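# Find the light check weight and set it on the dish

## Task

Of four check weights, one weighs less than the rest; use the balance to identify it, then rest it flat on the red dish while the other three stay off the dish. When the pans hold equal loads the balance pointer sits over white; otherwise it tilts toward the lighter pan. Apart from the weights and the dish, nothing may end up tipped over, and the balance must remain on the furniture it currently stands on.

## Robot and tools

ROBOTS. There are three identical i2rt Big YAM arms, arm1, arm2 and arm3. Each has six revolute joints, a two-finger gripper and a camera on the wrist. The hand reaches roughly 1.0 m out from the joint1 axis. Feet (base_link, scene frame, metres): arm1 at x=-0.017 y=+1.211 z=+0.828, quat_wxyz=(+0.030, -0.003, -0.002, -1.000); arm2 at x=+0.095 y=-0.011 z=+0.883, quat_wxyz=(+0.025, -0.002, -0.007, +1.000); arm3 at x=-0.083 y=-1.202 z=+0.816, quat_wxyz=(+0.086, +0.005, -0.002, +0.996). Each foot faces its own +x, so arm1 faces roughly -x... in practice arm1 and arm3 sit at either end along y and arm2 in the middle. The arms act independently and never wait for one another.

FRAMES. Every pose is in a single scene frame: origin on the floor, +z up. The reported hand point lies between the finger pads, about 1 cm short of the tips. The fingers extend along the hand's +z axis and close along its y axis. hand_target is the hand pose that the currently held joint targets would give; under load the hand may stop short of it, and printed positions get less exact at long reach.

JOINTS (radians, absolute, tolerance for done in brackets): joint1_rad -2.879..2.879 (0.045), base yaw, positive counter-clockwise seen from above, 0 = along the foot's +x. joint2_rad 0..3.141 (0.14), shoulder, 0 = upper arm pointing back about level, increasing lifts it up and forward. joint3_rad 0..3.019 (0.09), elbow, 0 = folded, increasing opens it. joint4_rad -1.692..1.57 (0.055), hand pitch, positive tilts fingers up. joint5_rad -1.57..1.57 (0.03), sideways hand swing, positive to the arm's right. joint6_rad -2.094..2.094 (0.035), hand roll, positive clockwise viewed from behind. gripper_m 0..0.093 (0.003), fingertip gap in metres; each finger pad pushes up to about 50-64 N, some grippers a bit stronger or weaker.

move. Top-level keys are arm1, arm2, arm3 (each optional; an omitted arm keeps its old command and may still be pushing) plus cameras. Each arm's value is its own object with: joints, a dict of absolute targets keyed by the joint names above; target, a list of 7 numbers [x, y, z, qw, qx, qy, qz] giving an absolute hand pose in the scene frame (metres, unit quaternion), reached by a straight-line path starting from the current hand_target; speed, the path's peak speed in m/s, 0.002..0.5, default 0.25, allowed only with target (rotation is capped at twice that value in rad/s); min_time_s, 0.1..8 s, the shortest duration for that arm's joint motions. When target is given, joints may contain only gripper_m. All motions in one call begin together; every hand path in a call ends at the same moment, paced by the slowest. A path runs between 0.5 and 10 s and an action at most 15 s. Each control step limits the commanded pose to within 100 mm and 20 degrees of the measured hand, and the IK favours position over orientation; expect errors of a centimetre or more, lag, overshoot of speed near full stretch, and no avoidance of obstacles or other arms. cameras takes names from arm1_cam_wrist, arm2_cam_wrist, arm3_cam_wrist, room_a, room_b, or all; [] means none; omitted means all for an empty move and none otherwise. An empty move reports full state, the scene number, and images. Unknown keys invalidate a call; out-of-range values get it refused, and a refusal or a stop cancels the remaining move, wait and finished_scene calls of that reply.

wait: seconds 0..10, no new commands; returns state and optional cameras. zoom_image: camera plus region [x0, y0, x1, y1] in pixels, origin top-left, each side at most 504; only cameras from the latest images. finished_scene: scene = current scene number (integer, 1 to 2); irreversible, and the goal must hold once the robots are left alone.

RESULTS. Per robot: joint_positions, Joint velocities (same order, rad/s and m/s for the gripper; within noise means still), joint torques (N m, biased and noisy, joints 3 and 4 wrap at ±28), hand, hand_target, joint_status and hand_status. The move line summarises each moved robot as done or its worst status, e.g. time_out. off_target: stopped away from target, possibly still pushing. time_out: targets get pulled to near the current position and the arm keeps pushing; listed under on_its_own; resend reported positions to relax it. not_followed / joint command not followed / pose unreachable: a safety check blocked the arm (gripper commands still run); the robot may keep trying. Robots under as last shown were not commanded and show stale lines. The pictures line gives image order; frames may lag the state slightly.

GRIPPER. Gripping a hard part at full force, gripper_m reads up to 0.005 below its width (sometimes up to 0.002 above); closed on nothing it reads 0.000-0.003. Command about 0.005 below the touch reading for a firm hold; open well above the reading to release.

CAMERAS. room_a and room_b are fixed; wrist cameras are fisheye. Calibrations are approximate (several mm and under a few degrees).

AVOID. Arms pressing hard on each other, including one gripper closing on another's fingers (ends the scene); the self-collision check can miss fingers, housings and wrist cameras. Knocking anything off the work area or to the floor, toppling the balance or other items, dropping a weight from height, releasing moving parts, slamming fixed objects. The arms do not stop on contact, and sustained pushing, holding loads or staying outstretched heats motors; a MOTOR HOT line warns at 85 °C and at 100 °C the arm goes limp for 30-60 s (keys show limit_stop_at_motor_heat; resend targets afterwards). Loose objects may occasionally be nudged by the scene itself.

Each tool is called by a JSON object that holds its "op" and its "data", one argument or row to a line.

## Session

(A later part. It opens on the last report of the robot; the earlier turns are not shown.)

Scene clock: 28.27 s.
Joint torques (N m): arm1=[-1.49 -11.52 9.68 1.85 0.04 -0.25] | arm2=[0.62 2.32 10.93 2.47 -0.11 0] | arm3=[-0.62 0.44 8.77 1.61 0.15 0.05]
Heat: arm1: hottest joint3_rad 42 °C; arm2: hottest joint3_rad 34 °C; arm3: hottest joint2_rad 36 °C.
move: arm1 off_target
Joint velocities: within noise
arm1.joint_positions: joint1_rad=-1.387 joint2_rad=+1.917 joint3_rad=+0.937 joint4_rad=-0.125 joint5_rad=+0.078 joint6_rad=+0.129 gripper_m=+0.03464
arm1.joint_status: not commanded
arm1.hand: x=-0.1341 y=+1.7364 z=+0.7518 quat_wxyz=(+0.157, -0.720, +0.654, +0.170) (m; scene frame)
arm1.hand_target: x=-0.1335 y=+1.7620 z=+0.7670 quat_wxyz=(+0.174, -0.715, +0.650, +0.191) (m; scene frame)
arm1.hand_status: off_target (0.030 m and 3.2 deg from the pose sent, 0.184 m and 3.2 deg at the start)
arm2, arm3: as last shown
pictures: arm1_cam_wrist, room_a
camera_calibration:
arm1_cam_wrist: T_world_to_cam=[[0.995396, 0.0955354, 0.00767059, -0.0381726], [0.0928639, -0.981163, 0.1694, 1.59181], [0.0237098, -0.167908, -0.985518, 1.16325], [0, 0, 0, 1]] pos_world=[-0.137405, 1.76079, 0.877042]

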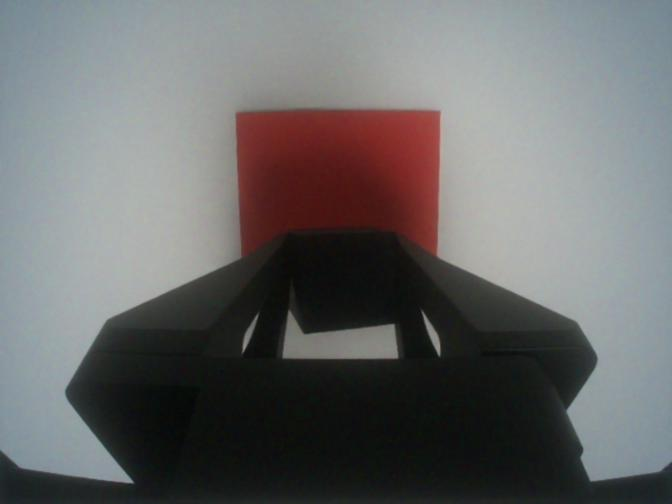

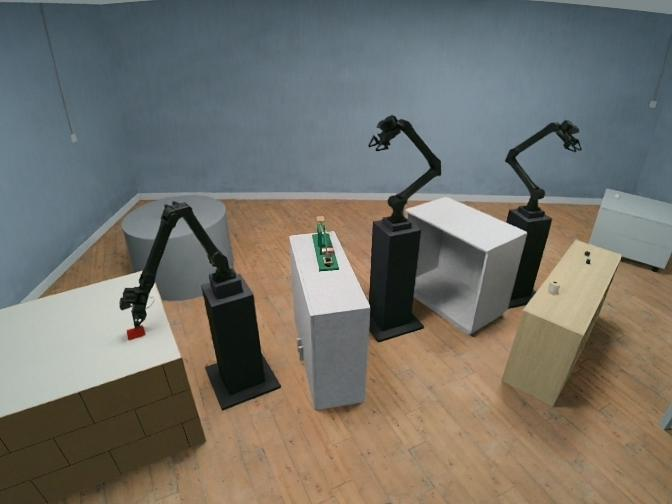

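{"op": "move", "data": {
  "arm1": {"target":[-0.135,1.781,0.742,-0.174,0.715,-0.6496,-0.191],"speed":0.06},
  "cameras": ["arm1_cam_wrist","room_a"]
}}

{"op": "zoom_image", "data": {
  "camera": "room_a",
  "region": [110, 295, 170, 355]
}}

Scene clock: 29.63 s.
Joint torques (N m): arm1=[-1.79 -11.63 9.55 1.95 0.05 -0.26] | arm2=[0.67 2.2 10.92 2.47 -0.09 -0.01] | arm3=[-0.67 0.38 8.77 1.59 0.15 0.06]
Heat: arm1: hottest joint3_rad 42 °C; arm2: hottest joint3_rad 34 °C; arm3: hottest joint2_rad 36 °C.
move: arm1 off_target
Joint velocities: within noise
arm1.joint_positions: joint1_rad=-1.392 joint2_rad=+1.993 joint3_rad=+0.989 joint4_rad=-0.096 joint5_rad=+0.075 joint6_rad=+0.123 gripper_m=+0.03464
arm1.joint_status: not commanded
arm1.hand: x=-0.1363 y=+1.7543 z=+0.7313 quat_wxyz=(+0.158, -0.720, +0.653, +0.172) (m; scene frame)
arm1.hand_target: x=-0.1345 y=+1.7799 z=+0.7429 quat_wxyz=(+0.174, -0.715, +0.650, +0.191) (m; scene frame)
arm1.hand_status: off_target (0.029 m and 2.9 deg from the pose sent, 0.046 m and 3.2 deg at the start)
arm2, arm3: as last shown
pictures: arm1_cam_wrist, room_a
camera_calibration:
arm1_cam_wrist: T_world_to_cam=[[0.995248, 0.0971361, 0.00679578, -0.0397053], [0.094683, -0.981681, 0.165339, 1.61718], [0.0227317, -0.16391, -0.986213, 1.13947], [0, 0, 0, 1]] pos_world=[-0.139505, 1.77818, 0.856647]

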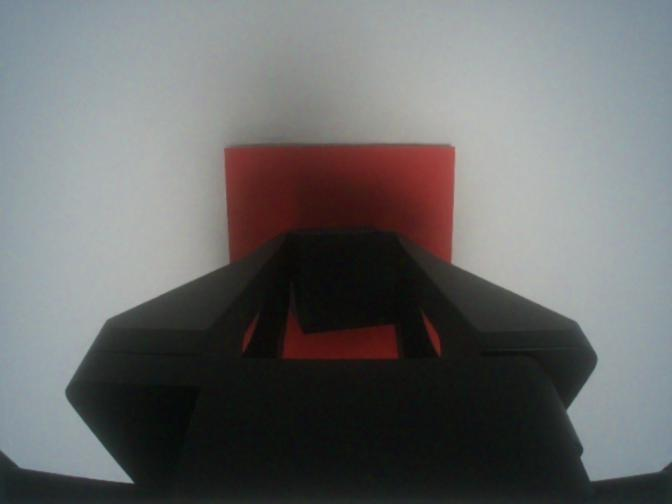

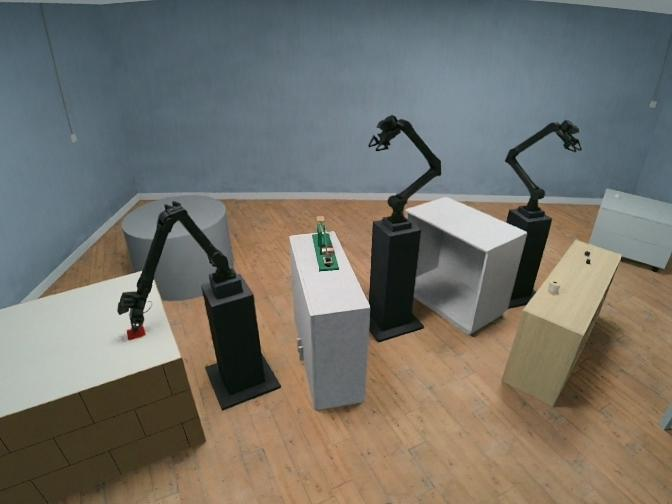

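Scaled by 8.400 from the camera's 672x504 image, which has a finer 960x720 frame.

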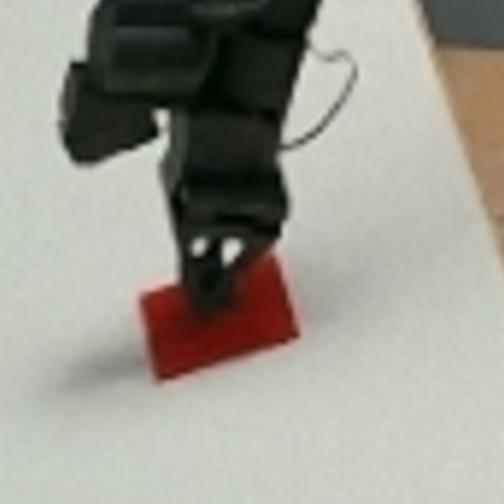

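{"op": "move", "data": {
  "arm1": {"target":[-0.134,1.781,0.729,-0.174,0.715,-0.6496,-0.191],"speed":0.05}
}}

{"op": "move", "data": {
  "arm1": {"target":[-0.134,1.781,0.724,-0.174,0.715,-0.6496,-0.191],"speed":0.03}
}}

{"op": "move", "data": {
  "arm1": {"target":[-0.134,1.781,0.719,-0.174,0.715,-0.6496,-0.191],"speed":0.03},
  "cameras": ["arm1_cam_wrist","room_a"]
}}

{"op": "zoom_image", "data": {
  "camera": "room_a",
  "region": [110, 295, 170, 355]
}}

Scene clock: 31.03 s.
Joint torques (N m): arm1=[-1.61 -10.87 9.32 2.03 0.04 -0.21] | arm2=[0.62 2.43 10.95 2.5 -0.09 -0.01] | arm3=[-0.56 0.44 8.76 1.62 0.14 0.06]
Heat: arm1: hottest joint3_rad 42 °C; arm2: hottest joint3_rad 34 °C; arm3: hottest joint2_rad 36 °C.
move: arm1 off_target
Joint velocities: within noise
arm1.joint_positions: joint1_rad=-1.393 joint2_rad=+2.013 joint3_rad=+0.991 joint4_rad=-0.067 joint5_rad=+0.074 joint6_rad=+0.121 gripper_m=+0.03460
arm1.joint_status: not commanded
arm1.hand: x=-0.1369 y=+1.7573 z=+0.7248 quat_wxyz=(+0.161, -0.719, +0.652, +0.177) (m; scene frame)
arm1.hand_target: x=-0.1337 y=+1.7801 z=+0.7299 quat_wxyz=(+0.174, -0.715, +0.650, +0.191) (m; scene frame)
arm1.hand_status: off_target (0.024 m and 2.3 deg from the pose sent, 0.027 m and 2.9 deg at the start)
arm2, arm3: as last shown
pictures: none

Scene clock: 32.00 s.
Joint torques (N m): arm1=[-1.26 -10.46 9.42 2.1 0.02 -0.24] | arm2=[0.73 2.2 10.93 2.43 -0.1 0] | arm3=[-0.62 0.38 8.72 1.59 0.14 0.05]
Heat: arm1: hottest joint3_rad 42 °C; arm2: hottest joint3_rad 34 °C; arm3: hottest joint2_rad 36 °C.
move: arm1 off_target
Joint velocities: within noise
arm1.joint_positions: joint1_rad=-1.393 joint2_rad=+2.016 joint3_rad=+0.991 joint4_rad=-0.056 joint5_rad=+0.074 joint6_rad=+0.121 gripper_m=+0.03459
arm1.joint_status: not commanded
arm1.hand: x=-0.1373 y=+1.7589 z=+0.7242 quat_wxyz=(+0.163, -0.719, +0.652, +0.180) (m; scene frame)
arm1.hand_target: x=-0.1337 y=+1.7800 z=+0.7247 quat_wxyz=(+0.174, -0.715, +0.650, +0.191) (m; scene frame)
arm1.hand_status: off_target (0.022 m and 1.9 deg from the pose sent, 0.024 m and 2.3 deg at the start)
arm2, arm3: as last shown
pictures: none

Scene clock: 32.97 s.
Joint torques (N m): arm1=[-1.55 -9.58 9.5 2 0.03 -0.28] | arm2=[0.79 2.55 10.97 2.48 -0.12 0] | arm3=[-0.67 0.56 8.76 1.59 0.14 0.05]
Heat: arm1: hottest joint3_rad 42 °C; arm2: hottest joint3_rad 34 °C; arm3: hottest joint2_rad 36 °C.
move: arm1 off_target
Joint velocities: within noise
arm1.joint_positions: joint1_rad=-1.393 joint2_rad=+2.019 joint3_rad=+0.991 joint4_rad=-0.046 joint5_rad=+0.074 joint6_rad=+0.121 gripper_m=+0.03459
arm1.joint_status: not commanded
arm1.hand: x=-0.1375 y=+1.7604 z=+0.7238 quat_wxyz=(+0.165, -0.718, +0.651, +0.182) (m; scene frame)
arm1.hand_target: x=-0.1336 y=+1.7800 z=+0.7196 quat_wxyz=(+0.174, -0.715, +0.650, +0.191) (m; scene frame)
arm1.hand_status: off_target (0.021 m and 1.5 deg from the pose sent, 0.023 m and 1.9 deg at the start)
arm2, arm3: as last shown
pictures: arm1_cam_wrist, room_a
camera_calibration:
arm1_cam_wrist: T_world_to_cam=[[0.995183, 0.0979936, 0.00268644, -0.0377017], [0.0966565, -0.985439, 0.139884, 1.64986], [0.016355, -0.13895, -0.990164, 1.0911], [0, 0, 0, 1]] pos_world=[-0.139795, 1.78114, 0.849678]

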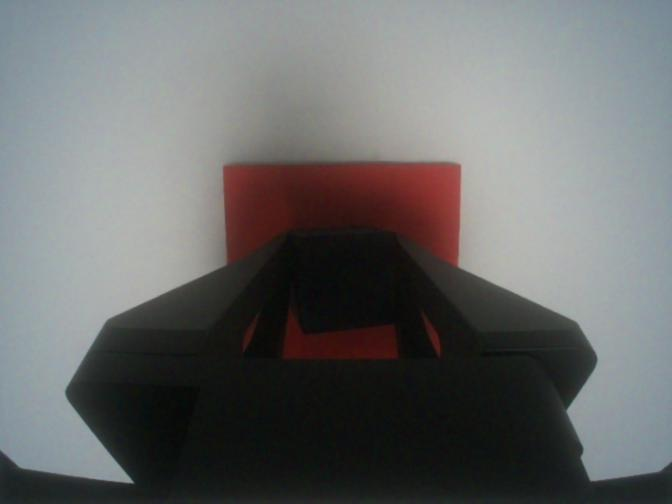

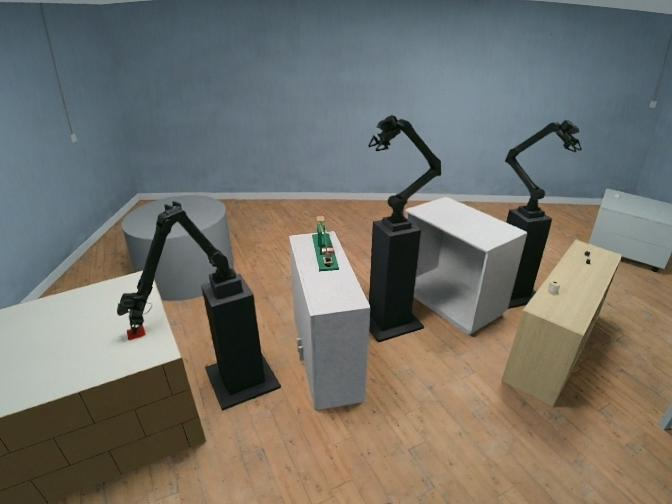

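Scaled by 8.400 from the camera's 672x504 image, which has a finer 960x720 frame.

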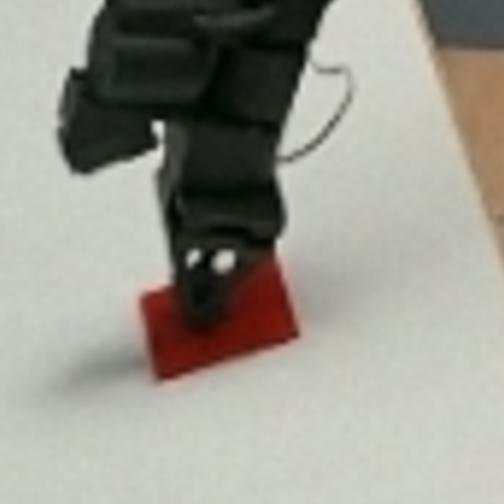

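{"op": "move", "data": {
  "arm1": {"target":[-0.134,1.775,0.711,-0.174,0.715,-0.6496,-0.191],"speed":0.03},
  "cameras": ["arm1_cam_wrist"]
}}

{"op": "zoom_image", "data": {
  "camera": "arm1_cam_wrist",
  "region": [220, 140, 470, 390]
}}

Scene clock: 37.63 s.
Joint torques (N m): arm1=[-1.73 -9.35 8.05 2.17 0.06 -0.23] | arm2=[0.85 2.43 10.86 2.45 -0.1 -0.02] | arm3=[-0.56 0.5 8.79 1.58 0.15 0.05]
Heat: arm1: hottest joint3_rad 42 °C; arm2: hottest joint3_rad 35 °C; arm3: hottest joint2_rad 36 °C.
move: arm1 off_target
Joint velocities: within noise
arm1.joint_positions: joint1_rad=-1.393 joint2_rad=+2.025 joint3_rad=+0.991 joint4_rad=-0.020 joint5_rad=+0.074 joint6_rad=+0.121 gripper_m=+0.03459
arm1.joint_status: not commanded
arm1.hand: x=-0.1384 y=+1.7645 z=+0.7239 quat_wxyz=(+0.171, -0.716, +0.650, +0.190) (m; scene frame)
arm1.hand_target: x=-0.1337 y=+1.7742 z=+0.7115 quat_wxyz=(+0.174, -0.715, +0.650, +0.191) (m; scene frame)
arm1.hand_status: off_target (0.017 m and 0.4 deg from the pose sent, 0.020 m and 1.5 deg at the start)
arm2, arm3: as last shown
pictures: arm1_cam_wrist
camera_calibration:
arm1_cam_wrist: T_world_to_cam=[[0.995221, 0.0976473, 0.000215663, -0.0347531], [0.0969126, -0.987998, 0.12028, 1.67273], [0.0119581, -0.119684, -0.99274, 1.05908], [0, 0, 0, 1]] pos_world=[-0.140186, 1.78281, 0.850201]

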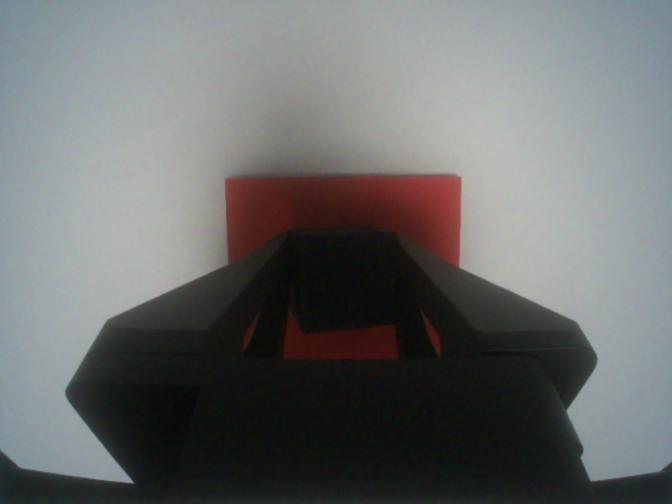

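Scaled by 2.016 from the camera's 672x504 image, which has a finer 960x720 frame.

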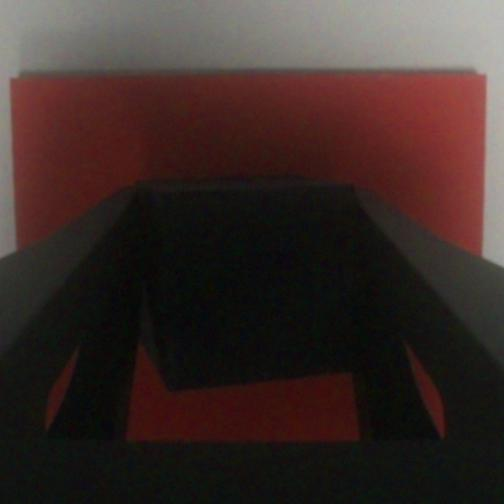

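{"op": "move", "data": {
  "arm1": {"target":[-0.136,1.783,0.733,-0.174,0.715,-0.6496,-0.191],"speed":0.05}
}}

{"op": "move", "data": {
  "arm1": {"joints":{"gripper_m":0.042}},
  "cameras": ["arm1_cam_wrist"]
}}

Scene clock: 38.93 s.
Joint torques (N m): arm1=[-0.97 -12.34 9.01 0.9 0.06 -0.24] | arm2=[0.73 2.37 10.93 2.4 -0.12 -0.01] | arm3=[-0.56 0.38 8.75 1.62 0.15 0.06]
Heat: arm1: hottest joint3_rad 42 °C; arm2: hottest joint3_rad 35 °C; arm3: hottest joint2_rad 36 °C.
move: arm1 off_target
Joint velocities: within noise
arm1.joint_positions: joint1_rad=-1.393 joint2_rad=+2.025 joint3_rad=+1.004 joint4_rad=-0.053 joint5_rad=+0.074 joint6_rad=+0.121 gripper_m=+0.03459
arm1.joint_status: not commanded
arm1.hand: x=-0.1384 y=+1.7645 z=+0.7241 quat_wxyz=(+0.165, -0.718, +0.651, +0.182) (m; scene frame)
arm1.hand_target: x=-0.1357 y=+1.7826 z=+0.7336 quat_wxyz=(+0.174, -0.715, +0.650, +0.191) (m; scene frame)
arm1.hand_status: off_target (0.021 m and 1.5 deg from the pose sent, 0.021 m and 0.4 deg at the start)
arm2.joint_positions: joint1_rad=-1.528 joint2_rad=+0.585 joint3_rad=+1.357 joint4_rad=-1.314 joint5_rad=+0.002 joint6_rad=+0.009 gripper_m=+0.09397
arm2.joint_status: not commanded
arm2.hand: x=+0.0958 y=+0.2108 z=+1.4211 quat_wxyz=(-0.354, +0.608, -0.618, -0.351) (m; scene frame)
arm2.hand_target: x=+0.0981 y=+0.2089 z=+1.4347 quat_wxyz=(-0.368, +0.601, -0.612, -0.359) (m; scene frame)
arm2.hand_status: not commanded
arm3.joint_positions: joint1_rad=+0.394 joint2_rad=+0.649 joint3_rad=+1.390 joint4_rad=-1.293 joint5_rad=-0.003 joint6_rad=-0.009 gripper_m=+0.09396
arm3.joint_status: not commanded
arm3.hand: x=-0.3261 y=-1.2606 z=+1.3596 quat_wxyz=(+0.050, +0.865, +0.103, -0.489) (m; scene frame)
arm3.hand_target: x=-0.3221 y=-1.2609 z=+1.3682 quat_wxyz=(+0.053, +0.862, +0.101, -0.494) (m; scene frame)
arm3.hand_status: not commanded
pictures: none

Scene clock: 39.43 s.
Joint torques (N m): arm1=[-1.55 -12.16 8.9 1.01 0.09 -0.22] | arm2=[0.62 2.37 10.99 2.48 -0.1 -0.01] | arm3=[-0.5 0.44 8.77 1.58 0.14 0.06]
Heat: arm1: hottest joint3_rad 42 °C; arm2: hottest joint3_rad 35 °C; arm3: hottest joint2_rad 36 °C.
move: arm1 done
Joint velocities: within noise
arm1.joint_positions: joint1_rad=-1.393 joint2_rad=+2.025 joint3_rad=+1.006 joint4_rad=-0.054 joint5_rad=+0.074 joint6_rad=+0.121 gripper_m=+0.04184
arm1.joint_status: all done
arm1.hand: x=-0.1386 y=+1.7652 z=+0.7245 quat_wxyz=(+0.165, -0.718, +0.651, +0.183) (m; scene frame)
arm1.hand_target: x=-0.1357 y=+1.7825 z=+0.7335 quat_wxyz=(+0.174, -0.715, +0.650, +0.191) (m; scene frame)
arm1.hand_status: not commanded
arm2, arm3: as last shown
pictures: arm1_cam_wrist
camera_calibration:
arm1_cam_wrist: T_world_to_cam=[[0.995186, 0.0979665, 0.002568, -0.0368209], [0.0966594, -0.985554, 0.13907, 1.65539], [0.0161551, -0.138152, -0.990279, 1.09121], [0, 0, 0, 1]] pos_world=[-0.140994, 1.78584, 0.850479]

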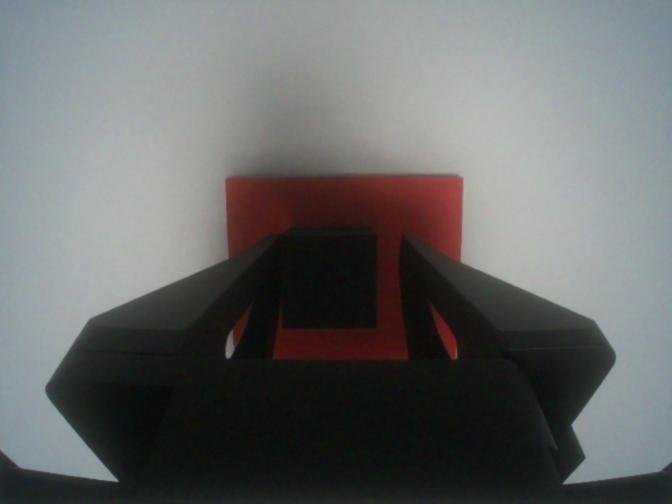

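{"op": "move", "data": {
  "arm1": {"joints":{"gripper_m":0.062}}
}}

{"op": "move", "data": {
  "arm1": {"target":[-0.13,1.70,0.88,-0.174,0.715,-0.6496,-0.191],"speed":0.15},
  "cameras": ["arm1_cam_wrist","arm2_cam_wrist","room_a"]
}}

{"op": "zoom_image", "data": {
  "camera": "arm1_cam_wrist",
  "region": [220, 20, 480, 280]
}}

Scene clock: 40.23 s.
Joint torques (N m): arm1=[-1.49 -12.63 8.83 0.94 0.05 -0.23] | arm2=[0.56 2.2 10.91 2.45 -0.1 -0.01] | arm3=[-0.62 0.5 8.76 1.58 0.14 0.05]
Heat: arm1: hottest joint3_rad 42 °C; arm2: hottest joint3_rad 35 °C; arm3: hottest joint2_rad 36 °C.
move: arm1 done
Joint velocities: within noise
arm1.joint_positions: joint1_rad=-1.393 joint2_rad=+2.025 joint3_rad=+1.006 joint4_rad=-0.054 joint5_rad=+0.074 joint6_rad=+0.121 gripper_m=+0.06182
arm1.joint_status: all done
arm1.hand: x=-0.1386 y=+1.7652 z=+0.7245 quat_wxyz=(+0.165, -0.718, +0.651, +0.183) (m; scene frame)
arm1.hand_target: x=-0.1357 y=+1.7825 z=+0.7335 quat_wxyz=(+0.174, -0.715, +0.650, +0.191) (m; scene frame)
arm1.hand_status: not commanded
arm2, arm3: as last shown
pictures: none

Scene clock: 42.17 s.
Joint torques (N m): arm1=[1.03 -10.58 8.69 0.95 0.19 0.05] | arm2=[0.62 2.43 11.03 2.43 -0.1 0] | arm3=[-0.56 0.5 8.75 1.61 0.14 0.05]
Heat: arm1: hottest joint3_rad 42 °C; arm2: hottest joint3_rad 36 °C; arm3: hottest joint2_rad 36 °C.
move: arm1 off_target
Joint velocities: within noise
arm1.joint_positions: joint1_rad=-1.386 joint2_rad=+1.572 joint3_rad=+0.860 joint4_rad=-0.356 joint5_rad=+0.086 joint6_rad=+0.125 gripper_m=+0.06190
arm1.joint_status: not commanded
arm1.hand: x=-0.1228 y=+1.6987 z=+0.8692 quat_wxyz=(+0.171, -0.717, +0.651, +0.182) (m; scene frame)
arm1.hand_target: x=-0.1299 y=+1.6999 z=+0.8798 quat_wxyz=(+0.174, -0.715, +0.650, +0.191) (m; scene frame)
arm1.hand_status: off_target (0.013 m and 1.1 deg from the pose sent, 0.169 m and 1.4 deg at the start)
arm2, arm3: as last shown
pictures: arm1_cam_wrist, arm2_cam_wrist, room_a
camera_calibration:
arm1_cam_wrist: T_world_to_cam=[[0.99537, 0.0955251, 0.010691, -0.0493721], [0.0932758, -0.986772, 0.132594, 1.57548], [0.0232156, -0.130983, -0.991113, 1.21445], [0, 0, 0, 1]] pos_world=[-0.126005, 1.71843, 0.995286]
arm2_cam_wrist: T_world_to_cam=[[0.999972, -0.00673594, -0.00316819, -0.0886364], [-0.00744266, -0.912218, -0.409637, 0.780427], [-0.000130791, 0.409649, -0.912243, 1.33415], [0, 0, 0, 1]] pos_world=[0.0946169, 0.164788, 1.53648]

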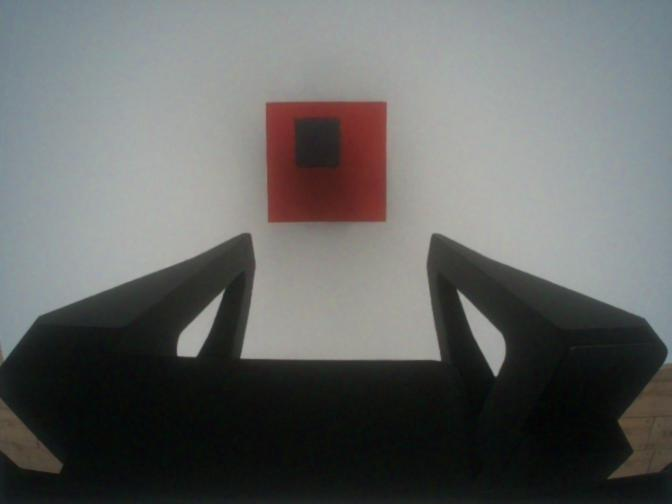

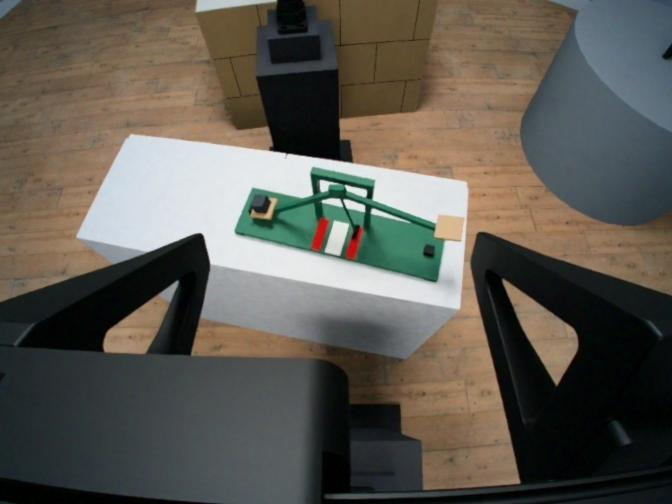

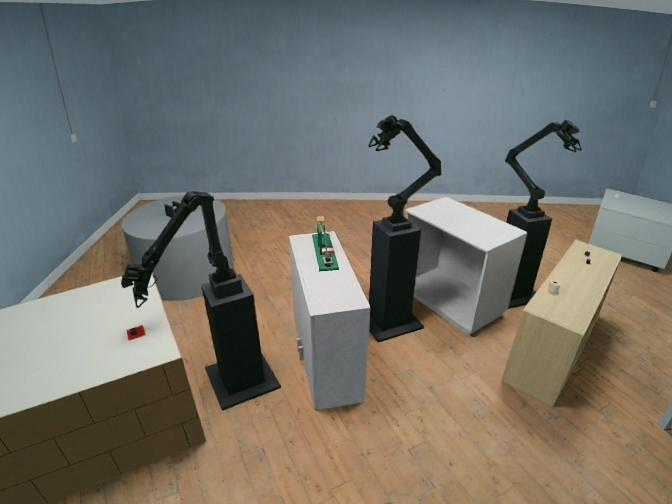

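Scaled by 1.938 from the camera's 672x504 image, which has a finer 960x720 frame.

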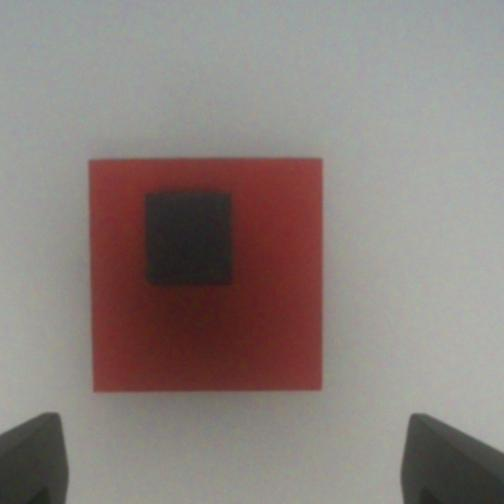

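{"op": "finished_scene", "data": {
  "scene": 1
}}

The scene is finished: the task was done.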